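# Swap two hoses into the ports matching their grip colors

## Task

Two hoses currently sit in the wrong ports, each in the port belonging to the other. Move them so every hose is latched into the port whose color matches its grip, and leave both latched with the robot let go.

## Robot and tools

Robot: two arms, left_arm and right_arm, each a six-joint arm with a parallel two-finger gripper. Bases in the scene frame: left_arm at (+0.007, +0.268, 0) m, right_arm at (-0.021, -0.369, 0) m, turned slightly (quat_wxyz +1.000, 0, 0, -0.026). A camera stand is fixed behind the arms.

Frame: one scene frame for everything. Origin is at table-top height, midway between the nominal bases; +z up, +x out over the table, +y toward left_arm. Arm names do not match image sides. Positions in results are metres, orientations are quat_wxyz, and both may be a few cm off, worse at long reach. The gripper's fingers point along its +z and open along its y. end_effector_position is the point between the pads, about 1 cm short of the tips.

execute_actions(actions, cameras): actions is a list of actions; each action is a table of up to 15 rows, one row per 1/30 s step, with the final row held until step 15. Each row is one flat list of 14 numbers in [-1, 1] covering both arms: left_arm dx, dy, dz, rx, ry, rz, opening, then right_arm in the same order. The six pose numbers are offsets, not poses: they count from that arm's Hand target at the start of the action, along scene axes, with rotation (rx, ry, rz as one rotation vector) about the Hand target's position. 1.0 equals 0.6 m or 180 degrees. Every row counts from the same start, so a repeated offset moves further each new action. Opening is absolute: +1 fully open (0.094 m), -1 closed. To leave an arm alone send zeros for its six pose numbers and repeat its present opening; a 0 opening is a real command. An empty actions list returns state and images.

move(target, speed, blend, opening_speed, grip_force, blocking, cameras): target is one 14-number row laid out as above, or a list of up to 15 such rows; every row is an offset from the Hand targets at the move's start, not from the previous row. The grippers travel straight paths, taking the shorter rotation. speed is path top speed in m/s, 0.002 to 2.9, default 0.25 (turn rate up to twice that in rad/s); one number or one per target. blend rounds corners in m (0 = stop at each target). opening_speed is the rate of opening change per second on the -1..+1 scale, 0.2 or more; use it for gentle closing. grip_force is newtons per pad, 10 to 50, one value or one per arm; it persists, and lower values close slowly. blocking=false returns after about 0.5 s while the move continues. Moves are capped at 10 s. Paths do not avoid obstacles or the other arm. The result adds a move: line with the ending (done, off_target, moving, held, fault) and limits (paced = pose clipped, held = steps withheld). done means at rest within 10 mm and 2 degrees. Avoid paths passing near an arm's own base: the elbow can swing quickly.

wait(seconds): 0 to 3600, lets time run with no new command; a running move continues. stop(): brakes a running move. zoom_image(camera, region): camera is cam_high, cam_left_wrist or cam_right_wrist; region [x0, y0, x1, y1] in pixels, at most 504 by 504, taken from that camera's latest image. read_manual(section): licence texts only. finished_scene(scene): scene number 1 or 2; ends the scene permanently, so only call it once both hoses are latched and stay so without the robot.

Cameras: cam_high 504x504 (fixed, overhead), cam_left_wrist and cam_right_wrist 672x504 (fisheye). Calibration is given per camera; wrist camera poses update in results with images.

Result lines: Hand target is the last commanded pose after clipping; the next offsets start from it. Grippers often stop short; a later execute_actions call, even all zeros, re-requests it; otherwise send the missing distance. The controller clips commanded orientation to within 40 degrees of the measured one per step. grip_measured is the finger opening on the command scale (reads up to 2.5 mm wide when empty, narrower than a hard part under full squeeze). grip_effort_nm is averaged motor effort, negative closing; not pad force. Joint velocities say within noise when still. Joint torques are noisy, offset, and joints 1 to 3 wrap at ±28 N m. Tool commands lists present commands.

Risks to avoid: dropping a hose or letting it fall off the table (fails the task), releasing a part while it moves, fast impacts against fixtures, the table or the other arm, hard presses between arms (including closing one gripper on the other's fingers), and strain on the wrist camera cable. Contact force rises with speed and with how far the target lies beyond contact; to stop pushing, command the target back past the gripper. Any arm stop costs. Friction and weight can leave a gripper short, low or tilted, especially at long reach; check pose after each move and correct tilt. Small moves may go sideways or not happen.

Motor heat: holding loads, stretched reach or pushing into unreachable poses heats motors, even while you think. MOTOR HOT appears at 75 °C; at 90 °C that arm folds and idles for the scene; at 100 °C it goes limp. Loose objects may occasionally be nudged by the scene. Time spent thinking also runs the simulation.

Each tool is called after "Call:" by a JSON object that holds its "api" and its "payload".

## Session

Call:
{"api": "execute_actions", "payload": {"actions": []}}

Scene clock: 0.00 s.
left_arm: end_effector_position=(+0.4055, +0.2938, +0.0853) grip_measured=+1.000 grip_effort_nm=n/a end_effector_quat_wxyz=(+0.558, -0.088, +0.825, +0.004) | right_arm: end_effector_position=(+0.3677, -0.4021, +0.0937) grip_measured=+1.000 grip_effort_nm=n/a end_effector_quat_wxyz=(+0.589, +0.083, +0.803, -0.025)
Joint positions: left_arm=[0.032 1.548 0.402 0.758 -0.074 -0.13 0.094] | right_arm=[0.012 1.541 0.33 0.901 0.102 0.093 0.094]
Joint velocities: within noise
Joint torques (N m): no reading
Heat: left arm: 42 °C; right arm: 40 °C.
Hand target: left_arm +0.4102, +0.2942, +0.0960; +0.572, -0.088, +0.816, +0.003 | right_arm +0.3708, -0.4022, +0.1008; +0.598, +0.083, +0.797, -0.025
Tool commands: left_gripper/opening=+1.0 right_gripper/opening=+1.0

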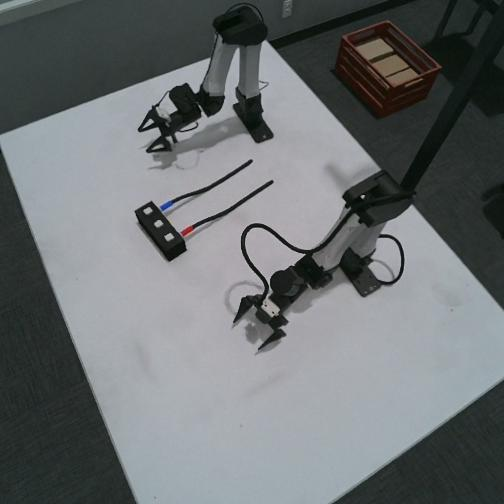

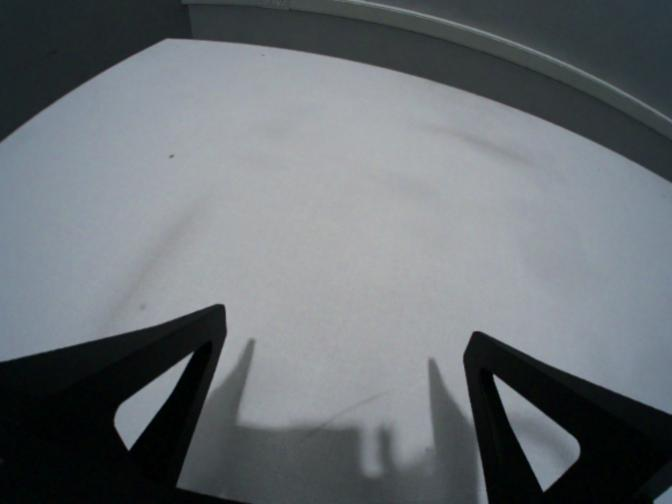

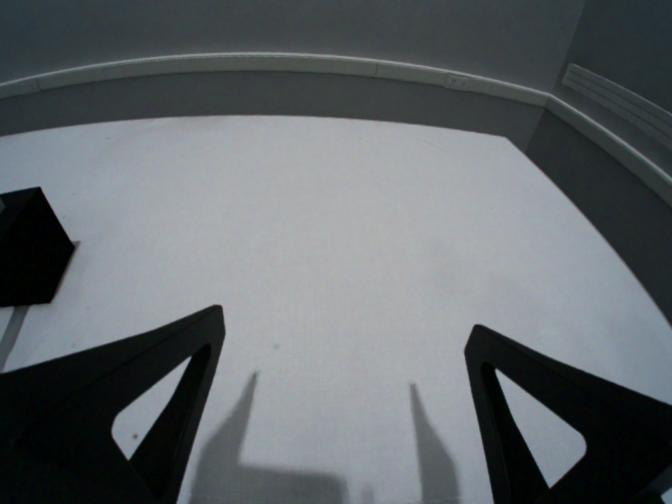

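Call:
{"api": "zoom_image", "payload": {"camera": "cam_high", "region": [120, 150, 290, 270]}}

Call:
{"api": "zoom_image", "payload": {"camera": "cam_high", "region": [130, 190, 210, 265]}}

Scaled by 2.965 from the camera's image (finer frame: 720x720).

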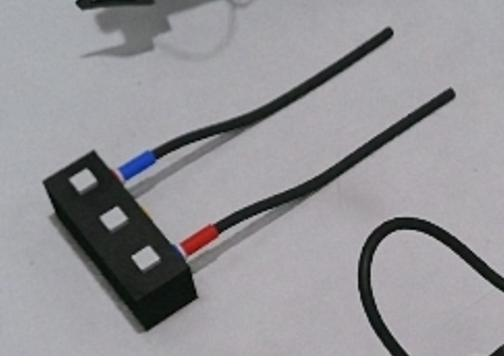

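Scaled by 6.300 from the camera's image (finer frame: 720x720).

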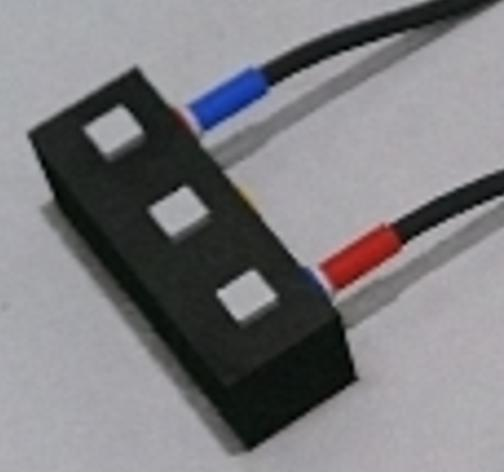

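Call:
{"api": "move", "payload": {"target": [0,0,0,0,0,0,1,-0.2,0.46,0.2,0,0,0,1], "cameras": ["all"]}}

Scene clock: 3.40 s.
left_arm: end_effector_position=(+0.4055, +0.2938, +0.0851) grip_measured=+1.000 grip_effort_nm=-0.01 end_effector_quat_wxyz=(+0.558, -0.088, +0.825, +0.004) | right_arm: end_effector_position=(+0.2471, -0.1319, +0.2126) grip_measured=+1.000 grip_effort_nm=-0.02 end_effector_quat_wxyz=(+0.594, +0.071, +0.800, -0.032)
Joint positions: left_arm=[0.032 1.548 0.402 0.757 -0.074 -0.13 0.094] | right_arm=[1.245 1.454 1 -0.463 1.195 0.917 0.094]
Joint torques (N m): left_arm=[-0.21 -5.81 6.39 2 -0.07 -0.04] | right_arm=[0.05 -4.66 10.06 1.37 0.53 0.18]
Heat: left arm: 43 °C; right arm: 41 °C.
Hand target: left_arm +0.4102, +0.2942, +0.0960; +0.572, -0.088, +0.816, +0.003 | right_arm +0.2507, -0.1262, +0.2206; +0.598, +0.083, +0.797, -0.025
Off the commanded pose: left_arm 0.012 m, 2 deg | right_arm 0.011 m, 2 deg.
move: off_target (right_arm)
cam_left_wrist: T_world_to_cam=[[0.22277, -0.95728, 0.18437, 0.18163], [-0.68692, -0.28834, -0.66709, 0.45347], [0.69175, 0.02196, -0.72181, -0.12599]] pos_world=[0.35819, 0.30739, 0.17807]
cam_right_wrist: T_world_to_cam=[[-0.09917, -0.99391, 0.04814, -0.11207], [-0.66659, 0.03044, -0.7448, 0.35967], [0.7388, -0.10596, -0.66555, 0.04305]] pos_world=[0.19683, -0.11777, 0.30193]

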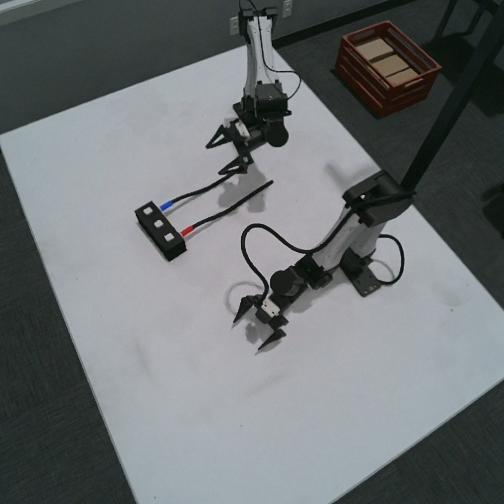

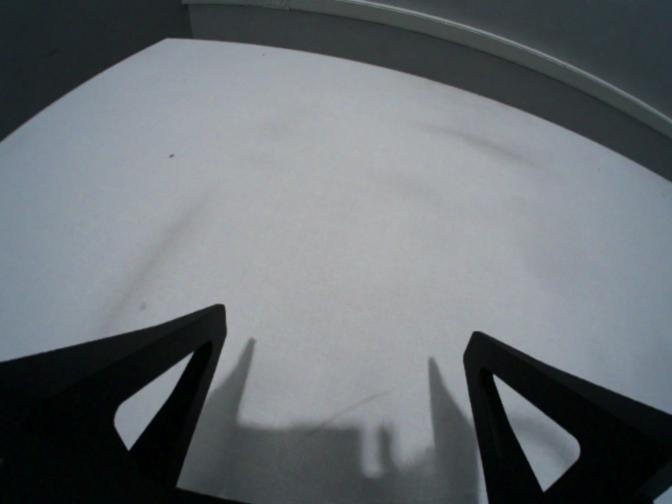

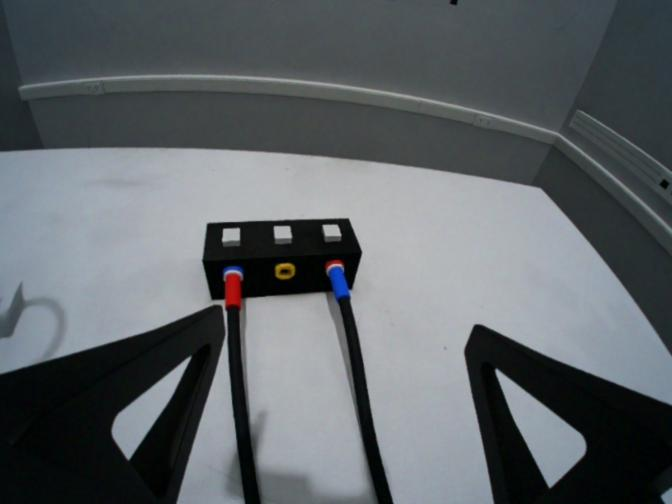

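Call:
{"api": "zoom_image", "payload": {"camera": "cam_right_wrist", "region": [190, 200, 380, 330]}}

Scaled by 2.653 from the camera's image (finer frame: 960x720).

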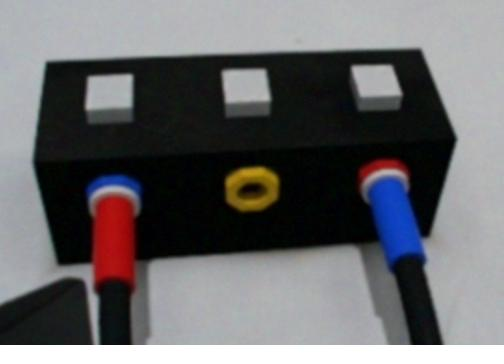

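Call:
{"api": "move", "payload": {"target": [0.116,-0.45,0.24,0.1787,0.1736,-0.507,-1,0.157,-0.043,-0.151,-0.0125,0.1593,0.0828,0], "speed": 0.35, "cameras": ["all"]}}

Scene clock: 9.03 s.
left_arm: end_effector_position=(+0.4809, +0.0279, +0.2418) grip_measured=-0.989 grip_effort_nm=-0.60 end_effector_quat_wxyz=(+0.297, +0.613, +0.718, -0.139) | right_arm: end_effector_position=(+0.3370, -0.1581, +0.1233) grip_measured=+0.002 grip_effort_nm=-0.14 end_effector_quat_wxyz=(+0.377, -0.039, +0.925, +0.012)
Joint positions: left_arm=[-0.32 2.416 2.836 -1.498 0.472 0.973 0.001] | right_arm=[0.758 1.584 1.056 -0.374 0.427 0.473 0.047]
Joint torques (N m): left_arm=[-0.34 -9.98 8.51 0.87 0.43 0.13] | right_arm=[-0.02 -5.86 10.19 1.69 0.14 -0.02]
Heat: left arm: 44 °C; right arm: 44 °C.
Hand target: left_arm +0.4797, +0.0241, +0.2401; +0.191, +0.653, +0.712, -0.175 | right_arm +0.3449, -0.1519, +0.1303; +0.383, -0.040, +0.923, +0.017
Off the commanded pose: left_arm 0.004 m, 14 deg | right_arm 0.012 m, 1 deg.
elbow stopped short (left arm): the move would have taken joint 3 (elbow) straighter than the controller allows.
move: off_target (left_arm, right_arm)
cam_left_wrist: T_world_to_cam=[[-0.93951, -0.31976, -0.12278, 0.49681], [-0.28481, 0.92843, -0.23853, 0.20225], [0.19026, -0.18913, -0.96334, 0.24623]] pos_world=[0.47752, 0.01766, 0.34644]
cam_right_wrist: T_world_to_cam=[[0.16528, -0.98482, 0.05295, -0.21309], [-0.92712, -0.17346, -0.3322, 0.35857], [0.33635, 0.00581, -0.94172, 0.10174]] pos_world=[0.33344, -0.14825, 0.22622]

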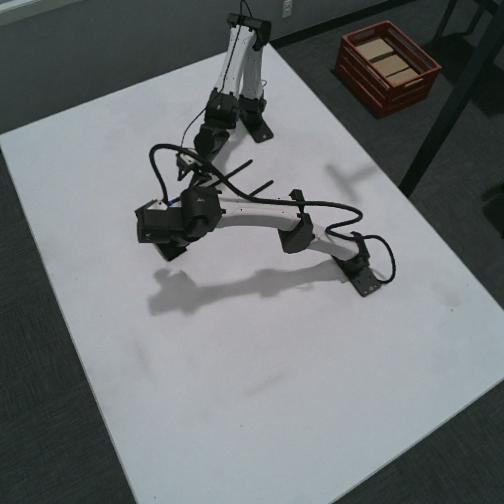

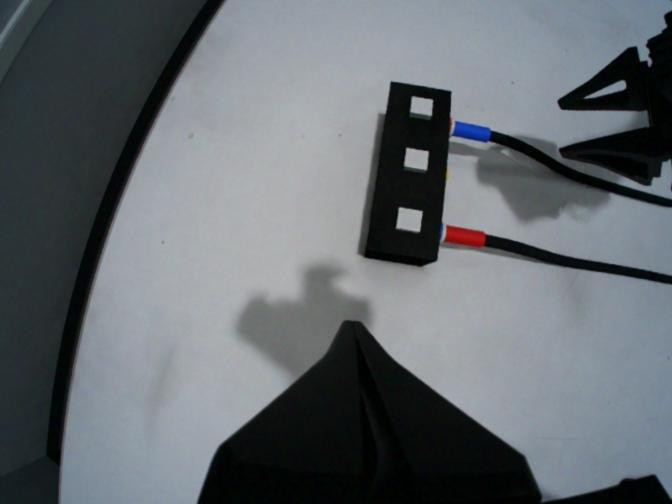

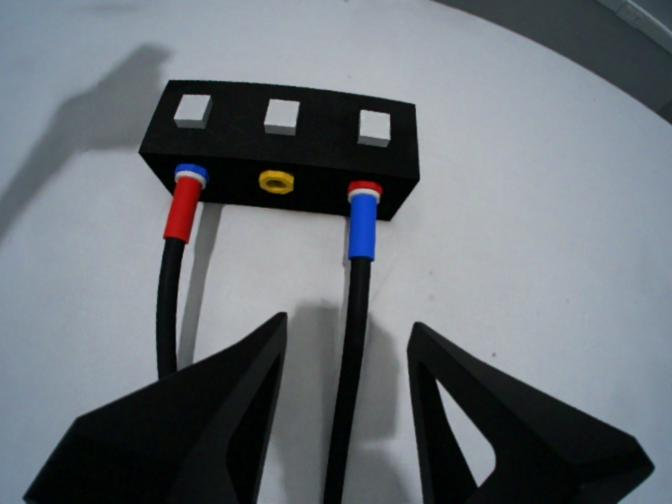

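Call:
{"api": "move", "payload": {"target": [[0.017,-0.28,-0.08,0,0,0,-1,0.11,-0.007,-0.06,0,0,0,0],[0.017,-0.34,-0.08,0,0,0,-1,0.133,-0.008,-0.132,0,0,0,0]], "speed": 0.2, "blend": 0.01, "cameras": ["all"]}}

Scene clock: 13.17 s.
left_arm: end_effector_position=(+0.4805, -0.1777, +0.1909) grip_measured=-0.989 grip_effort_nm=-0.61 end_effector_quat_wxyz=(+0.381, +0.590, +0.688, -0.180) | right_arm: end_effector_position=(+0.4186, -0.1593, +0.0527) grip_measured=+0.002 grip_effort_nm=-0.14 end_effector_quat_wxyz=(+0.379, -0.038, +0.925, +0.014)
Joint positions: left_arm=[-0.659 2.624 2.836 -0.976 0.37 0.6 0.001] | right_arm=[0.613 1.921 1.143 -0.077 0.332 0.354 0.047]
Joint torques (N m): left_arm=[0.25 -11.89 9.63 1.72 0.06 -0.17] | right_arm=[-0.12 -8.23 7.57 2.02 0.07 -0.01]
Heat: left arm: 44 °C; right arm: 45 °C.
Hand target: left_arm +0.4899, -0.1798, +0.1921; +0.191, +0.653, +0.712, -0.174 | right_arm +0.4247, -0.1568, +0.0510; +0.382, -0.040, +0.923, +0.017
Off the commanded pose: left_arm 0.010 m, 23 deg | right_arm 0.007 m, 1 deg.
elbow stopped short (left arm): the move would have taken joint 3 (elbow) straighter than the controller allows.
move: off_target (left_arm)
cam_left_wrist: T_world_to_cam=[[-0.9308, -0.33874, -0.13735, 0.41965], [-0.2532, 0.86852, -0.42611, 0.39079], [0.26363, -0.36185, -0.89418, 0.0793]] pos_world=[0.46865, -0.16856, 0.29507]
cam_right_wrist: T_world_to_cam=[[0.1651, -0.98509, 0.04843, -0.22383], [-0.92632, -0.17173, -0.33533, 0.41069], [0.33864, 0.0105, -0.94086, 0.0075]] pos_world=[0.41485, -0.15004, 0.15562]

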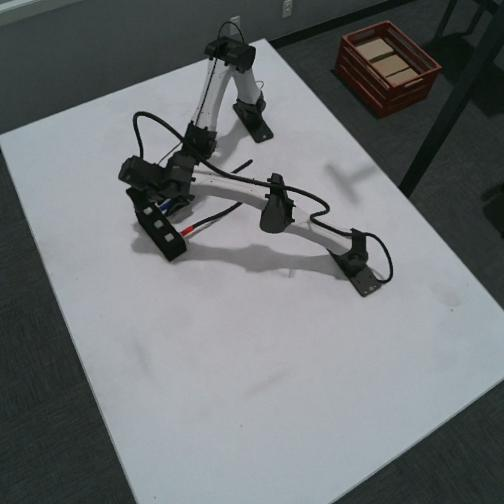

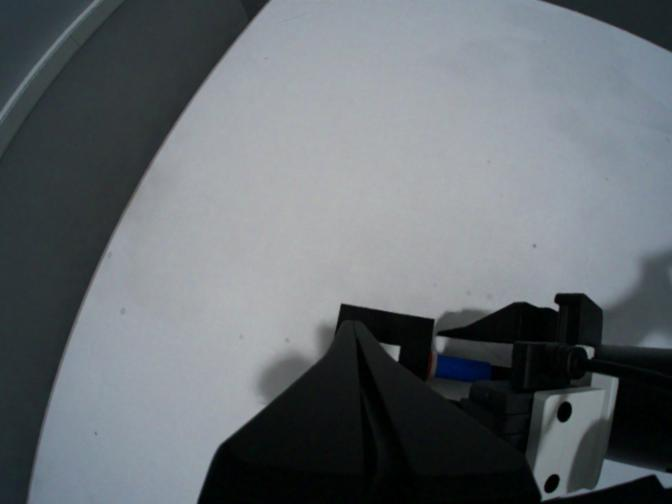

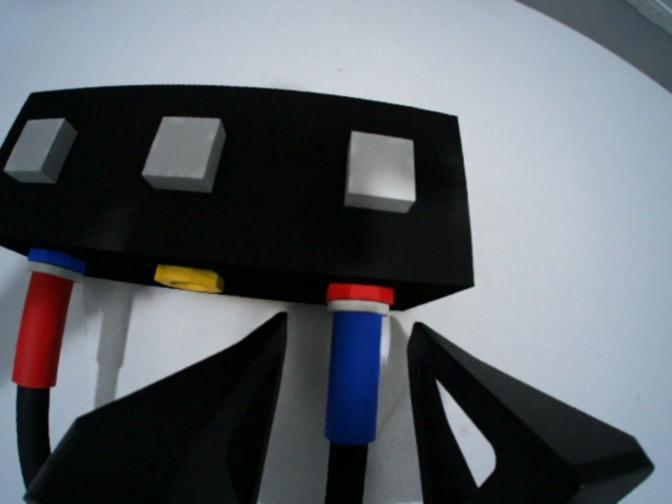

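Call:
{"api": "move", "payload": {"target": [[0,0,0,0,0,0,-1,-0.007,-0.003,-0.018,0,0,0,0],[0,0,0,0,0,0,-1,-0.007,-0.003,-0.018,0,0,0,-0.8]], "speed": 0.1, "opening_speed": 0.8, "cameras": ["cam_right_wrist"]}}

Scene clock: 15.60 s.
left_arm: end_effector_position=(+0.4807, -0.1778, +0.1911) grip_measured=-0.989 grip_effort_nm=-0.60 end_effector_quat_wxyz=(+0.381, +0.590, +0.689, -0.180) | right_arm: end_effector_position=(+0.4230, -0.1586, +0.0537) grip_measured=-0.607 grip_effort_nm=-1.03 end_effector_quat_wxyz=(+0.391, -0.034, +0.920, +0.020)
Joint positions: left_arm=[-0.659 2.624 2.836 -0.975 0.37 0.599 0.001] | right_arm=[0.61 1.925 1.132 -0.031 0.333 0.354 0.018]
Joint torques (N m): left_arm=[0.27 -11.85 9.62 1.73 0.06 -0.17] | right_arm=[0.28 -8.03 5.14 2.07 0.07 -0.01]
Heat: left arm: 44 °C; right arm: 45 °C.
Hand target: left_arm +0.4900, -0.1798, +0.1921; +0.191, +0.653, +0.712, -0.174 | right_arm +0.4205, -0.1585, +0.0402; +0.383, -0.040, +0.923, +0.017
Off the commanded pose: left_arm 0.010 m, 23 deg | right_arm 0.014 m, 1 deg.
elbow stopped short (left arm): the move would have taken joint 3 (elbow) straighter than the controller allows.
move: off_target (right_arm); target 2's new opening was sent with right_arm's hand 0.014 m and 1 deg from that target
cam_right_wrist: T_world_to_cam=[[0.16025, -0.98636, 0.03767, -0.22142], [-0.91802, -0.16295, -0.36149, 0.41447], [0.3627, 0.02335, -0.93161, -0.00167]] pos_world=[0.41658, -0.15082, 0.15662]

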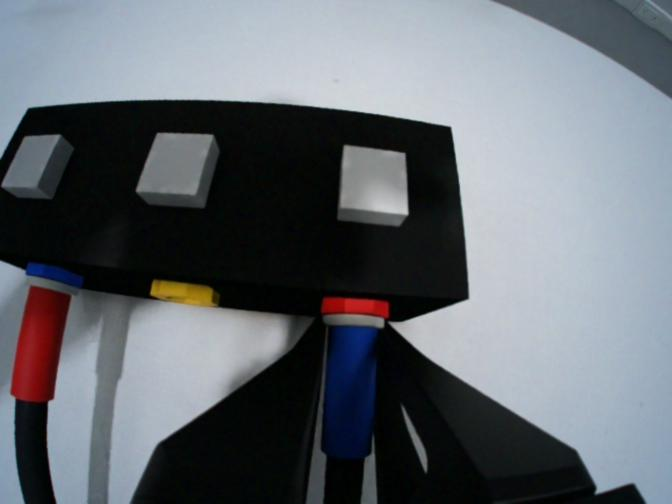

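Call:
{"api": "move", "payload": {"target": [[0,0,0,0,0,0,-1,0,0,0.012,0,0,0,-0.3],[0,0,0,0,0,0,-1,-0.016,0.001,0.005,0.0073,-0.083,0,-0.3]], "speed": 0.1, "cameras": ["cam_right_wrist","cam_high"]}}

Scene clock: 19.23 s.
left_arm: end_effector_position=(+0.4807, -0.1778, +0.1911) grip_measured=-0.989 grip_effort_nm=-0.60 end_effector_quat_wxyz=(+0.381, +0.590, +0.689, -0.180) | right_arm: end_effector_position=(+0.4140, -0.1568, +0.0510) grip_measured=-0.302 grip_effort_nm=0.11 end_effector_quat_wxyz=(+0.501, -0.033, +0.864, +0.029)
Joint positions: left_arm=[-0.659 2.624 2.836 -0.975 0.37 0.599 0.001] | right_arm=[0.659 1.925 0.871 0.476 0.439 0.292 0.033]
Joint torques (N m): left_arm=[0.27 -11.9 9.62 1.73 0.06 -0.17] | right_arm=[0.69 -8.05 4.38 2.38 0.22 -0.02]
Heat: left arm: 44 °C; right arm: 45 °C.
Hand target: left_arm +0.4900, -0.1798, +0.1921; +0.191, +0.653, +0.712, -0.174 | right_arm +0.4109, -0.1579, +0.0432; +0.500, -0.038, +0.865, +0.023
Off the commanded pose: left_arm 0.010 m, 23 deg | right_arm 0.008 m, 1 deg.
elbow stopped short (left arm): the move would have taken joint 3 (elbow) straighter than the controller allows.
move: done
cam_right_wrist: T_world_to_cam=[[0.15455, -0.98675, 0.04937, -0.21646], [-0.80047, -0.15435, -0.57916, 0.36933], [0.5791, 0.04999, -0.81372, -0.09234]] pos_world=[0.38256, -0.15197, 0.14944]
Images, in order (width x height): cam_high 504x504, cam_right_wrist 672x504.

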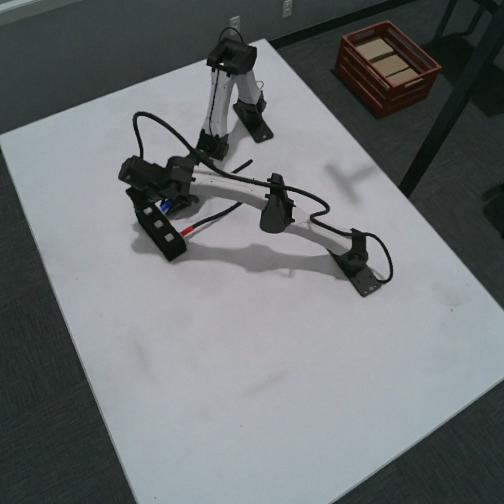

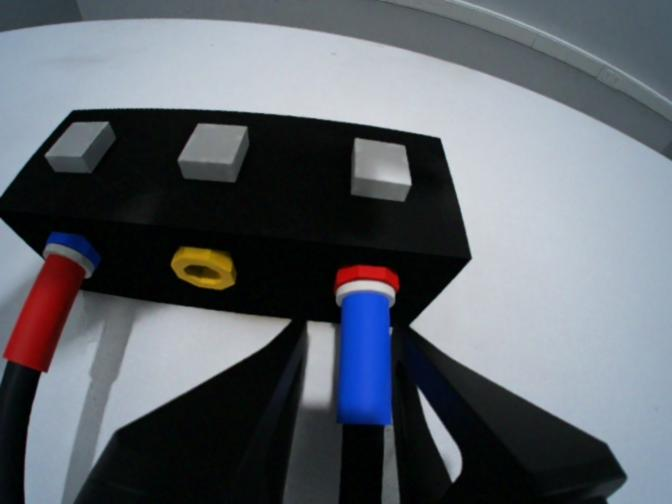

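Call:
{"api": "move", "payload": {"target": [[0,0,0,0,0,0,-1,-0.02,-0.002,-0.012,0,0,0,-0.3],[0,0,0,0,0,0,-1,-0.02,-0.002,-0.012,0,0,0,-0.85]], "speed": 0.1, "opening_speed": 0.8, "cameras": ["cam_right_wrist"]}}

Scene clock: 21.03 s.
left_arm: end_effector_position=(+0.4807, -0.1778, +0.1911) grip_measured=-0.989 grip_effort_nm=-0.61 end_effector_quat_wxyz=(+0.381, +0.590, +0.689, -0.180) | right_arm: end_effector_position=(+0.4019, -0.1624, +0.0406) grip_measured=-0.658 grip_effort_nm=-1.04 end_effector_quat_wxyz=(+0.501, -0.033, +0.865, +0.015)
Joint positions: left_arm=[-0.659 2.624 2.836 -0.975 0.37 0.599 0.001] | right_arm=[0.676 1.925 0.816 0.516 0.475 0.291 0.016]
Joint torques (N m): left_arm=[0.27 -11.88 9.62 1.73 0.06 -0.17] | right_arm=[0.75 -8.21 4.4 2.34 0.03 0.1]
Heat: left arm: 44 °C; right arm: 45 °C.
Hand target: left_arm +0.4900, -0.1798, +0.1921; +0.191, +0.653, +0.712, -0.174 | right_arm +0.3988, -0.1591, +0.0359; +0.500, -0.038, +0.865, +0.023
Off the commanded pose: left_arm 0.010 m, 23 deg | right_arm 0.006 m, 1 deg.
elbow stopped short (left arm): the move would have taken joint 3 (elbow) straighter than the controller allows.
move: done
cam_right_wrist: T_world_to_cam=[[0.14184, -0.98713, 0.07388, -0.21555], [-0.80243, -0.15837, -0.57534, 0.35274], [0.57964, 0.02232, -0.81457, -0.09823]] pos_world=[0.37056, -0.15472, 0.13886]

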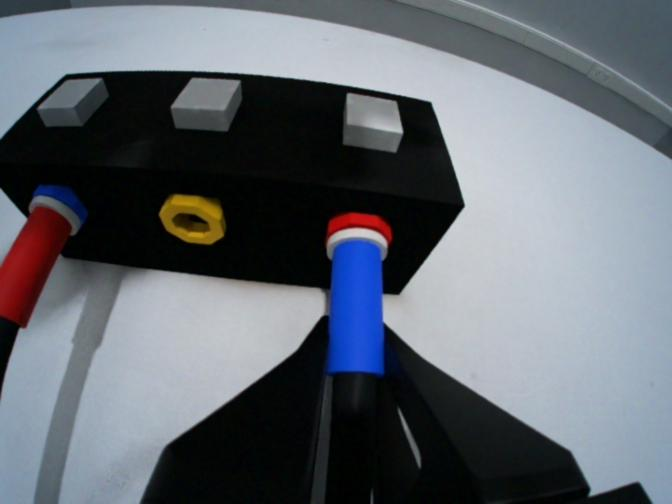

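Call:
{"api": "move", "payload": {"target": [-0.008,-0.015,-0.13,0,0,0,-1,0,0,0,0,0,0,-0.85], "speed": 0.12, "cameras": ["all"]}}

Call:
{"api": "zoom_image", "payload": {"camera": "cam_high", "region": [100, 150, 220, 270]}}

Scene clock: 23.37 s.
left_arm: end_effector_position=(+0.4839, -0.1817, +0.1147) grip_measured=-0.989 grip_effort_nm=-0.60 end_effector_quat_wxyz=(+0.327, +0.598, +0.710, -0.179) | right_arm: end_effector_position=(+0.4019, -0.1624, +0.0406) grip_measured=-0.658 grip_effort_nm=-1.05 end_effector_quat_wxyz=(+0.501, -0.033, +0.865, +0.015)
Joint positions: left_arm=[-0.662 2.745 2.836 -0.974 0.364 0.607 0.001] | right_arm=[0.676 1.925 0.816 0.516 0.475 0.291 0.016]
Joint torques (N m): left_arm=[-1.09 -12.67 9.69 1.45 0.05 0.13] | right_arm=[0.76 -8.23 4.36 2.36 0.02 0.11]
Heat: left arm: 45 °C; right arm: 45 °C.
Hand target: left_arm +0.4850, -0.1889, +0.1140; +0.190, +0.653, +0.712, -0.175 | right_arm +0.3988, -0.1591, +0.0359; +0.500, -0.038, +0.865, +0.023
Off the commanded pose: left_arm 0.007 m, 17 deg | right_arm 0.006 m, 1 deg.
elbow stopped short (left arm): the move would have taken joint 3 (elbow) straighter than the controller allows.
move: off_target (left_arm)
cam_left_wrist: T_world_to_cam=[[-0.94168, -0.32627, -0.08232, 0.41218], [-0.28246, 0.8994, -0.3336, 0.37179], [0.18288, -0.29089, -0.93911, 0.06591]] pos_world=[0.4811, -0.18074, 0.21985]
cam_right_wrist: T_world_to_cam=[[0.14184, -0.98713, 0.07388, -0.21555], [-0.80243, -0.15837, -0.57534, 0.35274], [0.57964, 0.02232, -0.81457, -0.09823]] pos_world=[0.37056, -0.15472, 0.13886]

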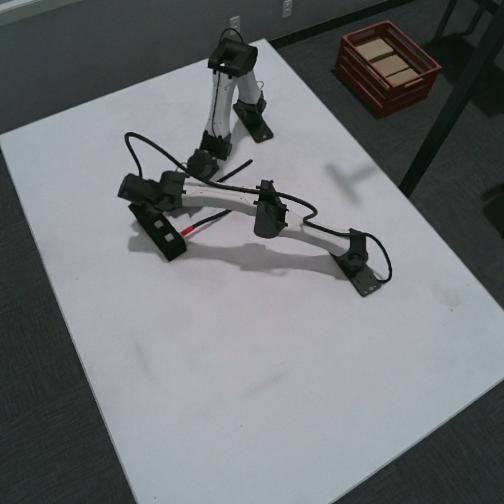

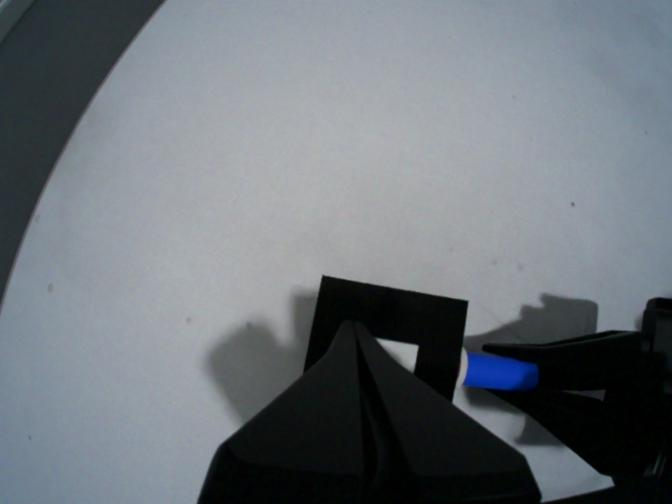

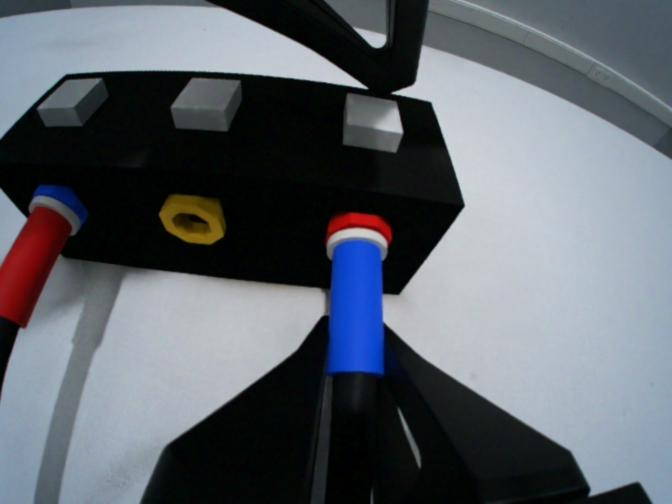

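Scaled by 4.200 from the camera's image (finer frame: 720x720).

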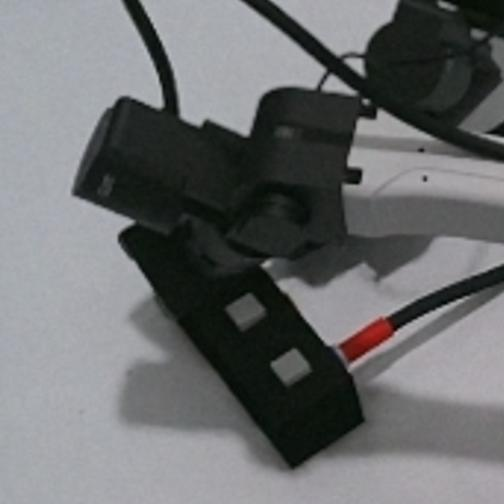

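Call:
{"api": "move", "payload": {"target": [-0.028,0.015,0.006,0,0,0,-1,0,0,0,0,0,0,-0.85], "speed": 0.1, "cameras": ["cam_left_wrist","cam_right_wrist"]}}

Scene clock: 25.70 s.
left_arm: end_effector_position=(+0.4819, -0.1800, +0.1115) grip_measured=-0.989 grip_effort_nm=-0.60 end_effector_quat_wxyz=(+0.321, +0.607, +0.707, -0.169) | right_arm: end_effector_position=(+0.4019, -0.1624, +0.0406) grip_measured=-0.658 grip_effort_nm=-1.05 end_effector_quat_wxyz=(+0.501, -0.033, +0.865, +0.015)
Joint positions: left_arm=[-0.666 2.745 2.836 -0.991 0.348 0.63 0.001] | right_arm=[0.676 1.925 0.816 0.516 0.475 0.291 0.016]
Joint torques (N m): left_arm=[-1.21 -15.08 9.74 0.61 0.22 0.11] | right_arm=[0.66 -8.27 4.41 2.36 0 0.11]
Heat: left arm: 45 °C; right arm: 45 °C.
Hand target: left_arm +0.4683, -0.1799, +0.1176; +0.190, +0.653, +0.712, -0.175 | right_arm +0.3988, -0.1591, +0.0359; +0.500, -0.038, +0.865, +0.023
Off the commanded pose: left_arm 0.015 m, 16 deg | right_arm 0.006 m, 1 deg.
elbow stopped short (left arm): the move would have taken joint 3 (elbow) straighter than the controller allows.
move: off_target (left_arm)
cam_left_wrist: T_world_to_cam=[[-0.94426, -0.31395, -0.09901, 0.41587], [-0.26991, 0.91055, -0.31313, 0.36235], [0.18846, -0.26895, -0.94454, 0.06567]] pos_world=[0.47812, -0.18171, 0.21666]
cam_right_wrist: T_world_to_cam=[[0.14184, -0.98713, 0.07388, -0.21555], [-0.80243, -0.15837, -0.57534, 0.35274], [0.57964, 0.02232, -0.81457, -0.09823]] pos_world=[0.37056, -0.15472, 0.13886]

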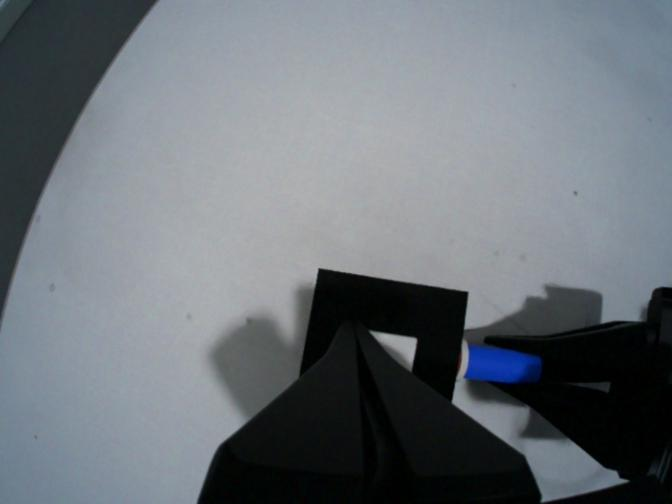

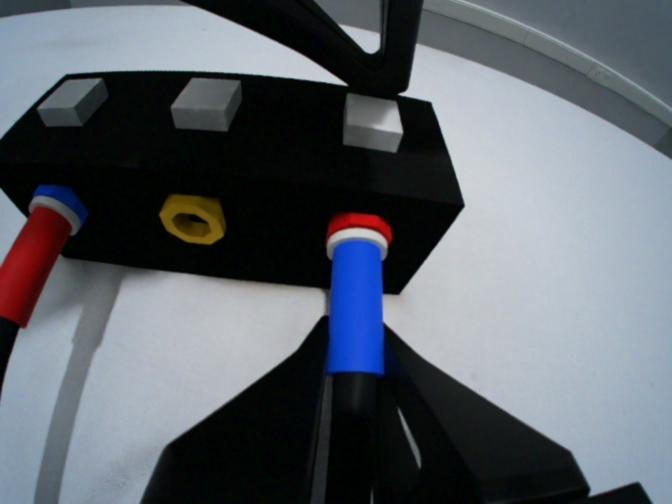

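Call:
{"api": "move", "payload": {"target": [-0.008,0,0.003,-0.065,-0.0645,0.038,-1,0,0,0,0,0,0,-0.85], "speed": 0.1, "cameras": ["cam_left_wrist","cam_right_wrist"]}}

Scene clock: 27.70 s.
left_arm: end_effector_position=(+0.4828, -0.1737, +0.1074) grip_measured=-0.989 grip_effort_nm=-0.60 end_effector_quat_wxyz=(+0.345, +0.596, +0.708, -0.156) | right_arm: end_effector_position=(+0.4019, -0.1624, +0.0406) grip_measured=-0.658 grip_effort_nm=-1.05 end_effector_quat_wxyz=(+0.501, -0.033, +0.865, +0.015)
Joint positions: left_arm=[-0.665 2.537 2.391 -0.702 0.316 0.613 0.001] | right_arm=[0.676 1.925 0.816 0.516 0.475 0.291 0.016]
Joint torques (N m): left_arm=[-2.4 -17.63 4.9 1.11 0.22 -0.16] | right_arm=[0.76 -8.27 4.36 2.36 0.01 0.09]
Heat: left arm: 45 °C; right arm: 45 °C.
Hand target: left_arm +0.4636, -0.1798, +0.1195; +0.337, +0.601, +0.705, -0.168 | right_arm +0.3988, -0.1591, +0.0359; +0.500, -0.038, +0.865, +0.023
Off the commanded pose: left_arm 0.024 m, 2 deg | right_arm 0.006 m, 1 deg.
move: off_target (left_arm)
cam_left_wrist: T_world_to_cam=[[-0.9281, -0.3469, -0.13524, 0.40868], [-0.28526, 0.89594, -0.34048, 0.36338], [0.23927, -0.27742, -0.93048, 0.03576]] pos_world=[0.4744, -0.17388, 0.21226]
cam_right_wrist: T_world_to_cam=[[0.14184, -0.98713, 0.07388, -0.21555], [-0.80243, -0.15837, -0.57534, 0.35274], [0.57964, 0.02232, -0.81457, -0.09823]] pos_world=[0.37056, -0.15472, 0.13886]

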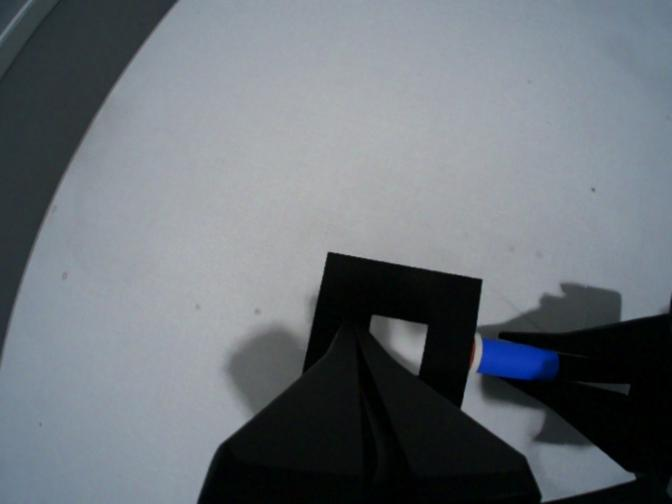

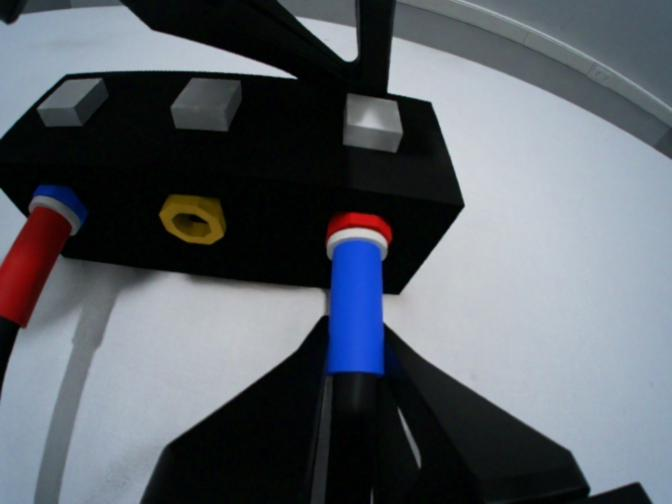

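Call:
{"api": "move", "payload": {"target": [0.0,0,0.035,0,0,0,-1,0,0,0,0,0,0,-0.85], "speed": 0.1, "cameras": ["cam_left_wrist","cam_right_wrist"]}}

Scene clock: 28.87 s.
left_arm: end_effector_position=(+0.4689, -0.1759, +0.1150) grip_measured=-0.989 grip_effort_nm=-0.60 end_effector_quat_wxyz=(+0.325, +0.602, +0.712, -0.156) | right_arm: end_effector_position=(+0.4019, -0.1624, +0.0406) grip_measured=-0.658 grip_effort_nm=-1.05 end_effector_quat_wxyz=(+0.501, -0.033, +0.865, +0.015)
Joint positions: left_arm=[-0.684 2.537 2.446 -0.797 0.308 0.611 0.001] | right_arm=[0.676 1.925 0.816 0.516 0.475 0.291 0.016]
Joint torques (N m): left_arm=[-0.72 -16.2 10.18 1.09 0.31 -0.17] | right_arm=[0.66 -8.2 4.38 2.35 0.02 0.11]
Heat: left arm: 45 °C; right arm: 45 °C.
Hand target: left_arm +0.4635, -0.1799, +0.1405; +0.337, +0.601, +0.705, -0.168 | right_arm +0.3988, -0.1591, +0.0359; +0.500, -0.038, +0.865, +0.023
Off the commanded pose: left_arm 0.026 m, 2 deg | right_arm 0.006 m, 1 deg.
move: off_target (left_arm)
cam_left_wrist: T_world_to_cam=[[-0.93541, -0.33302, -0.11881, 0.40006], [-0.28441, 0.90831, -0.30675, 0.36183], [0.21007, -0.25314, -0.94435, 0.0651]] pos_world=[0.46345, -0.17895, 0.22]
cam_right_wrist: T_world_to_cam=[[0.14184, -0.98713, 0.07388, -0.21555], [-0.80243, -0.15837, -0.57534, 0.35274], [0.57964, 0.02232, -0.81457, -0.09823]] pos_world=[0.37056, -0.15472, 0.13886]

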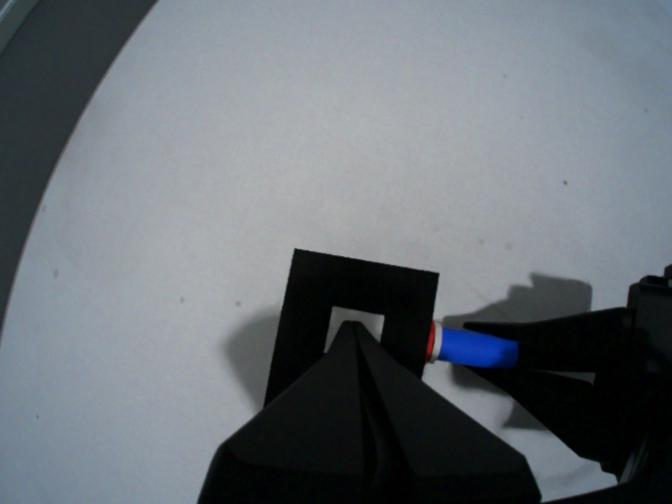

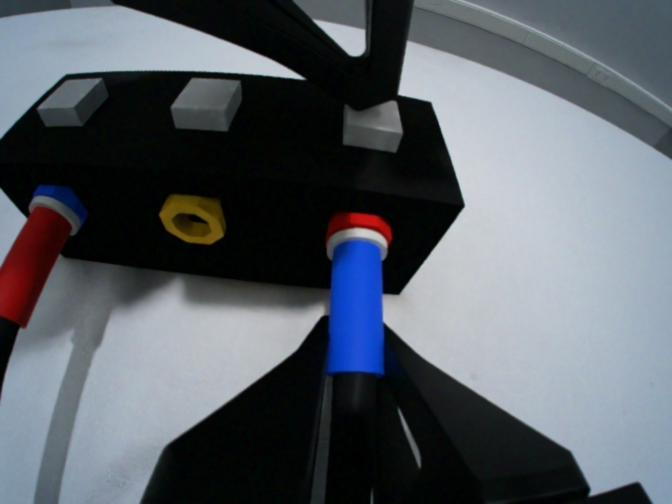

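Call:
{"api": "move", "payload": {"target": [[-0.004,0,-0.06,0,0,0,-1,0,0,0,0,0,0,-0.85]], "speed": 0.06, "cameras": ["cam_left_wrist","cam_right_wrist"]}}

Scene clock: 30.17 s.
left_arm: end_effector_position=(+0.4721, -0.1824, +0.1153) grip_measured=-0.989 grip_effort_nm=-0.60 end_effector_quat_wxyz=(+0.360, +0.600, +0.696, -0.164) | right_arm: end_effector_position=(+0.4019, -0.1624, +0.0406) grip_measured=-0.658 grip_effort_nm=-1.05 end_effector_quat_wxyz=(+0.501, -0.033, +0.865, +0.015)
Joint positions: left_arm=[-0.684 2.481 2.294 -0.625 0.325 0.609 0.001] | right_arm=[0.676 1.925 0.816 0.516 0.475 0.291 0.016]
Joint torques (N m): left_arm=[-0.94 -14.57 4.34 1.17 0.11 -0.17] | right_arm=[0.75 -8.21 4.4 2.36 0.01 0.09]
Heat: left arm: 45 °C; right arm: 45 °C.
Hand target: left_arm +0.4612, -0.1798, +0.1044; +0.337, +0.601, +0.705, -0.168 | right_arm +0.3988, -0.1591, +0.0359; +0.500, -0.038, +0.865, +0.023
Off the commanded pose: left_arm 0.016 m, 3 deg | right_arm 0.006 m, 1 deg.
move: off_target (left_arm)
cam_left_wrist: T_world_to_cam=[[-0.93227, -0.33103, -0.14591, 0.40289], [-0.25825, 0.89144, -0.37235, 0.36095], [0.25333, -0.30945, -0.91655, 0.02917]] pos_world=[0.46143, -0.17937, 0.21992]
cam_right_wrist: T_world_to_cam=[[0.14184, -0.98713, 0.07388, -0.21555], [-0.80243, -0.15837, -0.57534, 0.35274], [0.57964, 0.02232, -0.81457, -0.09823]] pos_world=[0.37056, -0.15472, 0.13886]

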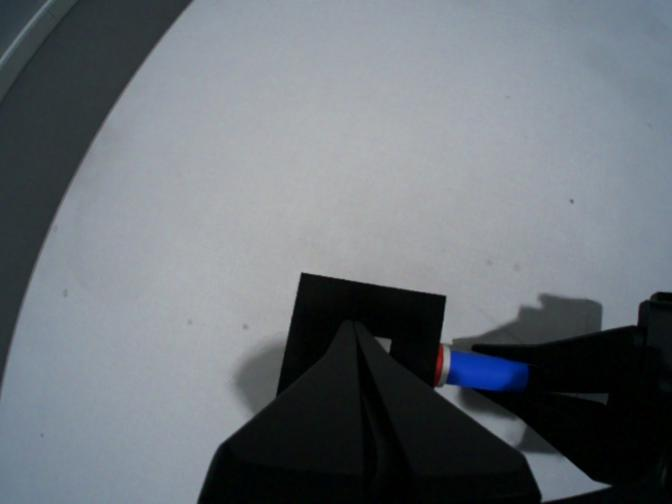

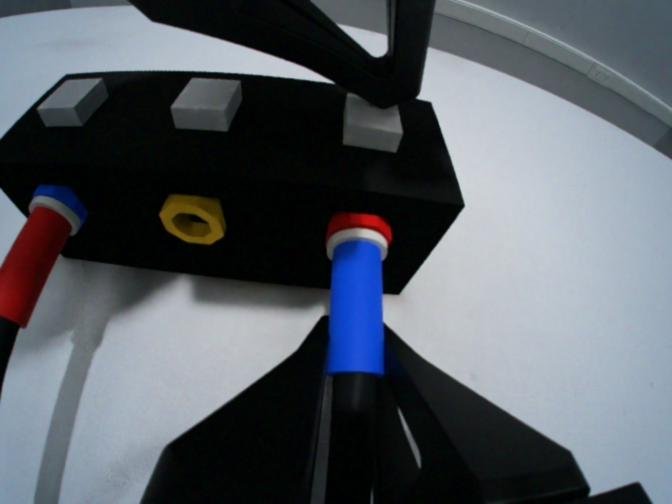

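Call:
{"api": "move", "payload": {"target": [[-0.01,0.02,0.075,0,0,0,-1,0,0,0,0,0,0,-0.85],[-0.013,0.022,-0.05,0,0,0,-1,0,0,0,0,0,0,-0.85]], "speed": 0.08, "cameras": ["cam_left_wrist","cam_right_wrist"]}}

Scene clock: 33.10 s.
left_arm: end_effector_position=(+0.4541, -0.1664, +0.1081) grip_measured=-0.989 grip_effort_nm=-0.60 end_effector_quat_wxyz=(+0.355, +0.600, +0.696, -0.173) | right_arm: end_effector_position=(+0.4019, -0.1624, +0.0406) grip_measured=-0.658 grip_effort_nm=-1.05 end_effector_quat_wxyz=(+0.501, -0.033, +0.865, +0.015)
Joint positions: left_arm=[-0.676 2.356 2.043 -0.508 0.347 0.609 0.001] | right_arm=[0.676 1.925 0.816 0.516 0.475 0.291 0.016]
Joint torques (N m): left_arm=[-0.66 -9.72 3.58 1.79 -0.05 -0.07] | right_arm=[0.69 -8.2 4.36 2.36 -0.01 0.1]
Heat: left arm: 46 °C; right arm: 45 °C.
Hand target: left_arm +0.4534, -0.1666, +0.0744; +0.337, +0.601, +0.705, -0.167 | right_arm +0.3988, -0.1591, +0.0359; +0.500, -0.038, +0.865, +0.023
Off the commanded pose: left_arm 0.034 m, 2 deg | right_arm 0.006 m, 1 deg.
move: off_target (left_arm)
cam_left_wrist: T_world_to_cam=[[-0.93712, -0.32483, -0.12767, 0.39163], [-0.25767, 0.89062, -0.3747, 0.33911], [0.23542, -0.31824, -0.91831, 0.03901]] pos_world=[0.4452, -0.1624, 0.21288]
cam_right_wrist: T_world_to_cam=[[0.14184, -0.98713, 0.07388, -0.21555], [-0.80243, -0.15837, -0.57534, 0.35274], [0.57964, 0.02232, -0.81457, -0.09823]] pos_world=[0.37056, -0.15472, 0.13886]

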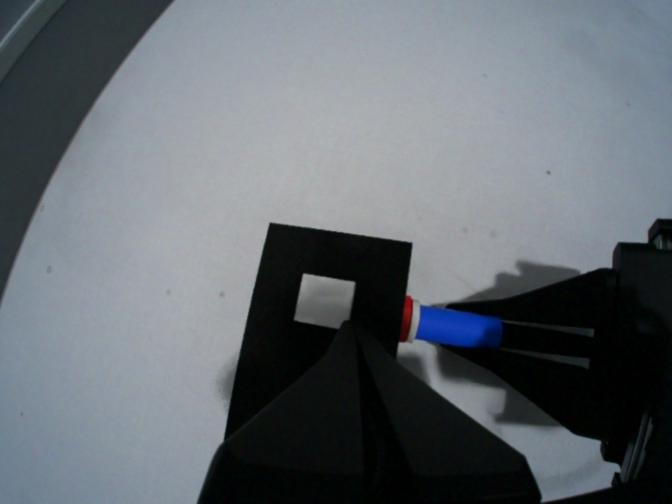

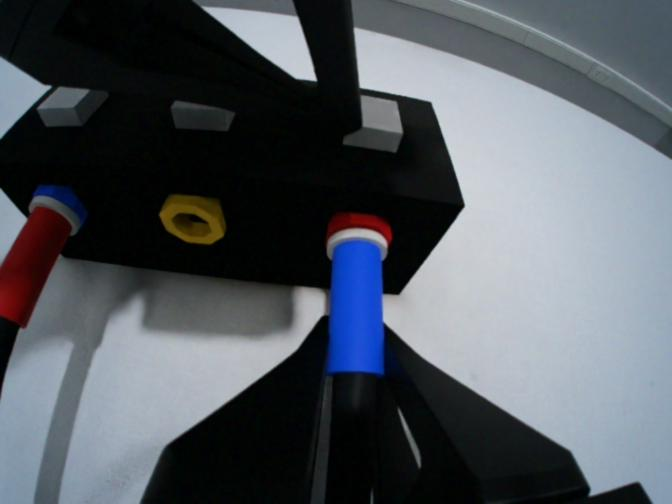

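Call:
{"api": "move", "payload": {"target": [[0.0,0,0.10,0,0,0,-1,0,0,0,0,0,0,-0.85],[0.017,-0.026,0.10,0,0,0,-1,0,0,0,0,0,0,-0.85],[0.017,-0.026,0.0,0,0,0,-1,0,0,0,0,0,0,-0.85]], "speed": 0.1, "cameras": ["cam_left_wrist","cam_right_wrist"]}}

Scene clock: 36.47 s.
left_arm: end_effector_position=(+0.4732, -0.1933, +0.1131) grip_measured=-0.989 grip_effort_nm=-0.60 end_effector_quat_wxyz=(+0.387, +0.600, +0.679, -0.173) | right_arm: end_effector_position=(+0.4019, -0.1624, +0.0406) grip_measured=-0.658 grip_effort_nm=-1.05 end_effector_quat_wxyz=(+0.501, -0.033, +0.865, +0.015)
Joint positions: left_arm=[-0.692 2.468 2.215 -0.496 0.342 0.605 0.001] | right_arm=[0.676 1.925 0.816 0.516 0.475 0.291 0.016]
Joint torques (N m): left_arm=[-0.34 -11.62 4.37 0.95 -0.08 -0.14] | right_arm=[0.73 -8.23 4.36 2.35 0.01 0.11]
Heat: left arm: 46 °C; right arm: 45 °C.
Hand target: left_arm +0.4635, -0.1823, +0.0745; +0.337, +0.601, +0.705, -0.168 | right_arm +0.3988, -0.1591, +0.0359; +0.500, -0.038, +0.865, +0.023
Off the commanded pose: left_arm 0.041 m, 6 deg | right_arm 0.006 m, 1 deg.
move: off_target (left_arm)
cam_left_wrist: T_world_to_cam=[[-0.93184, -0.32287, -0.16562, 0.40362], [-0.22739, 0.87525, -0.42689, 0.35852], [0.28279, -0.36013, -0.88901, -0.00334]] pos_world=[0.45858, -0.18468, 0.21692]
cam_right_wrist: T_world_to_cam=[[0.14184, -0.98713, 0.07388, -0.21555], [-0.80243, -0.15837, -0.57534, 0.35274], [0.57964, 0.02232, -0.81457, -0.09823]] pos_world=[0.37056, -0.15472, 0.13886]

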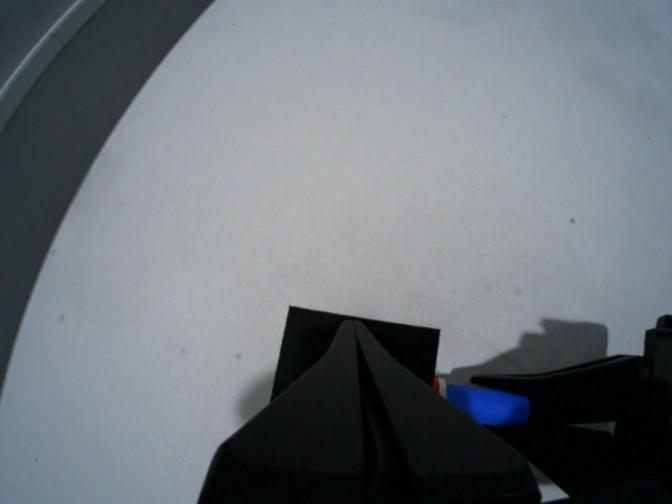

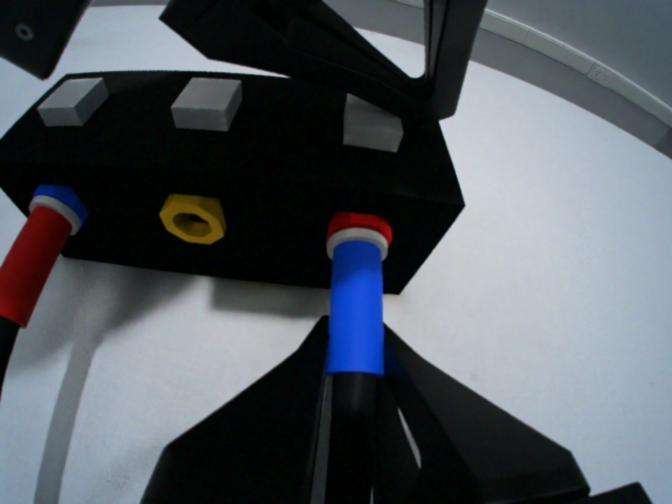

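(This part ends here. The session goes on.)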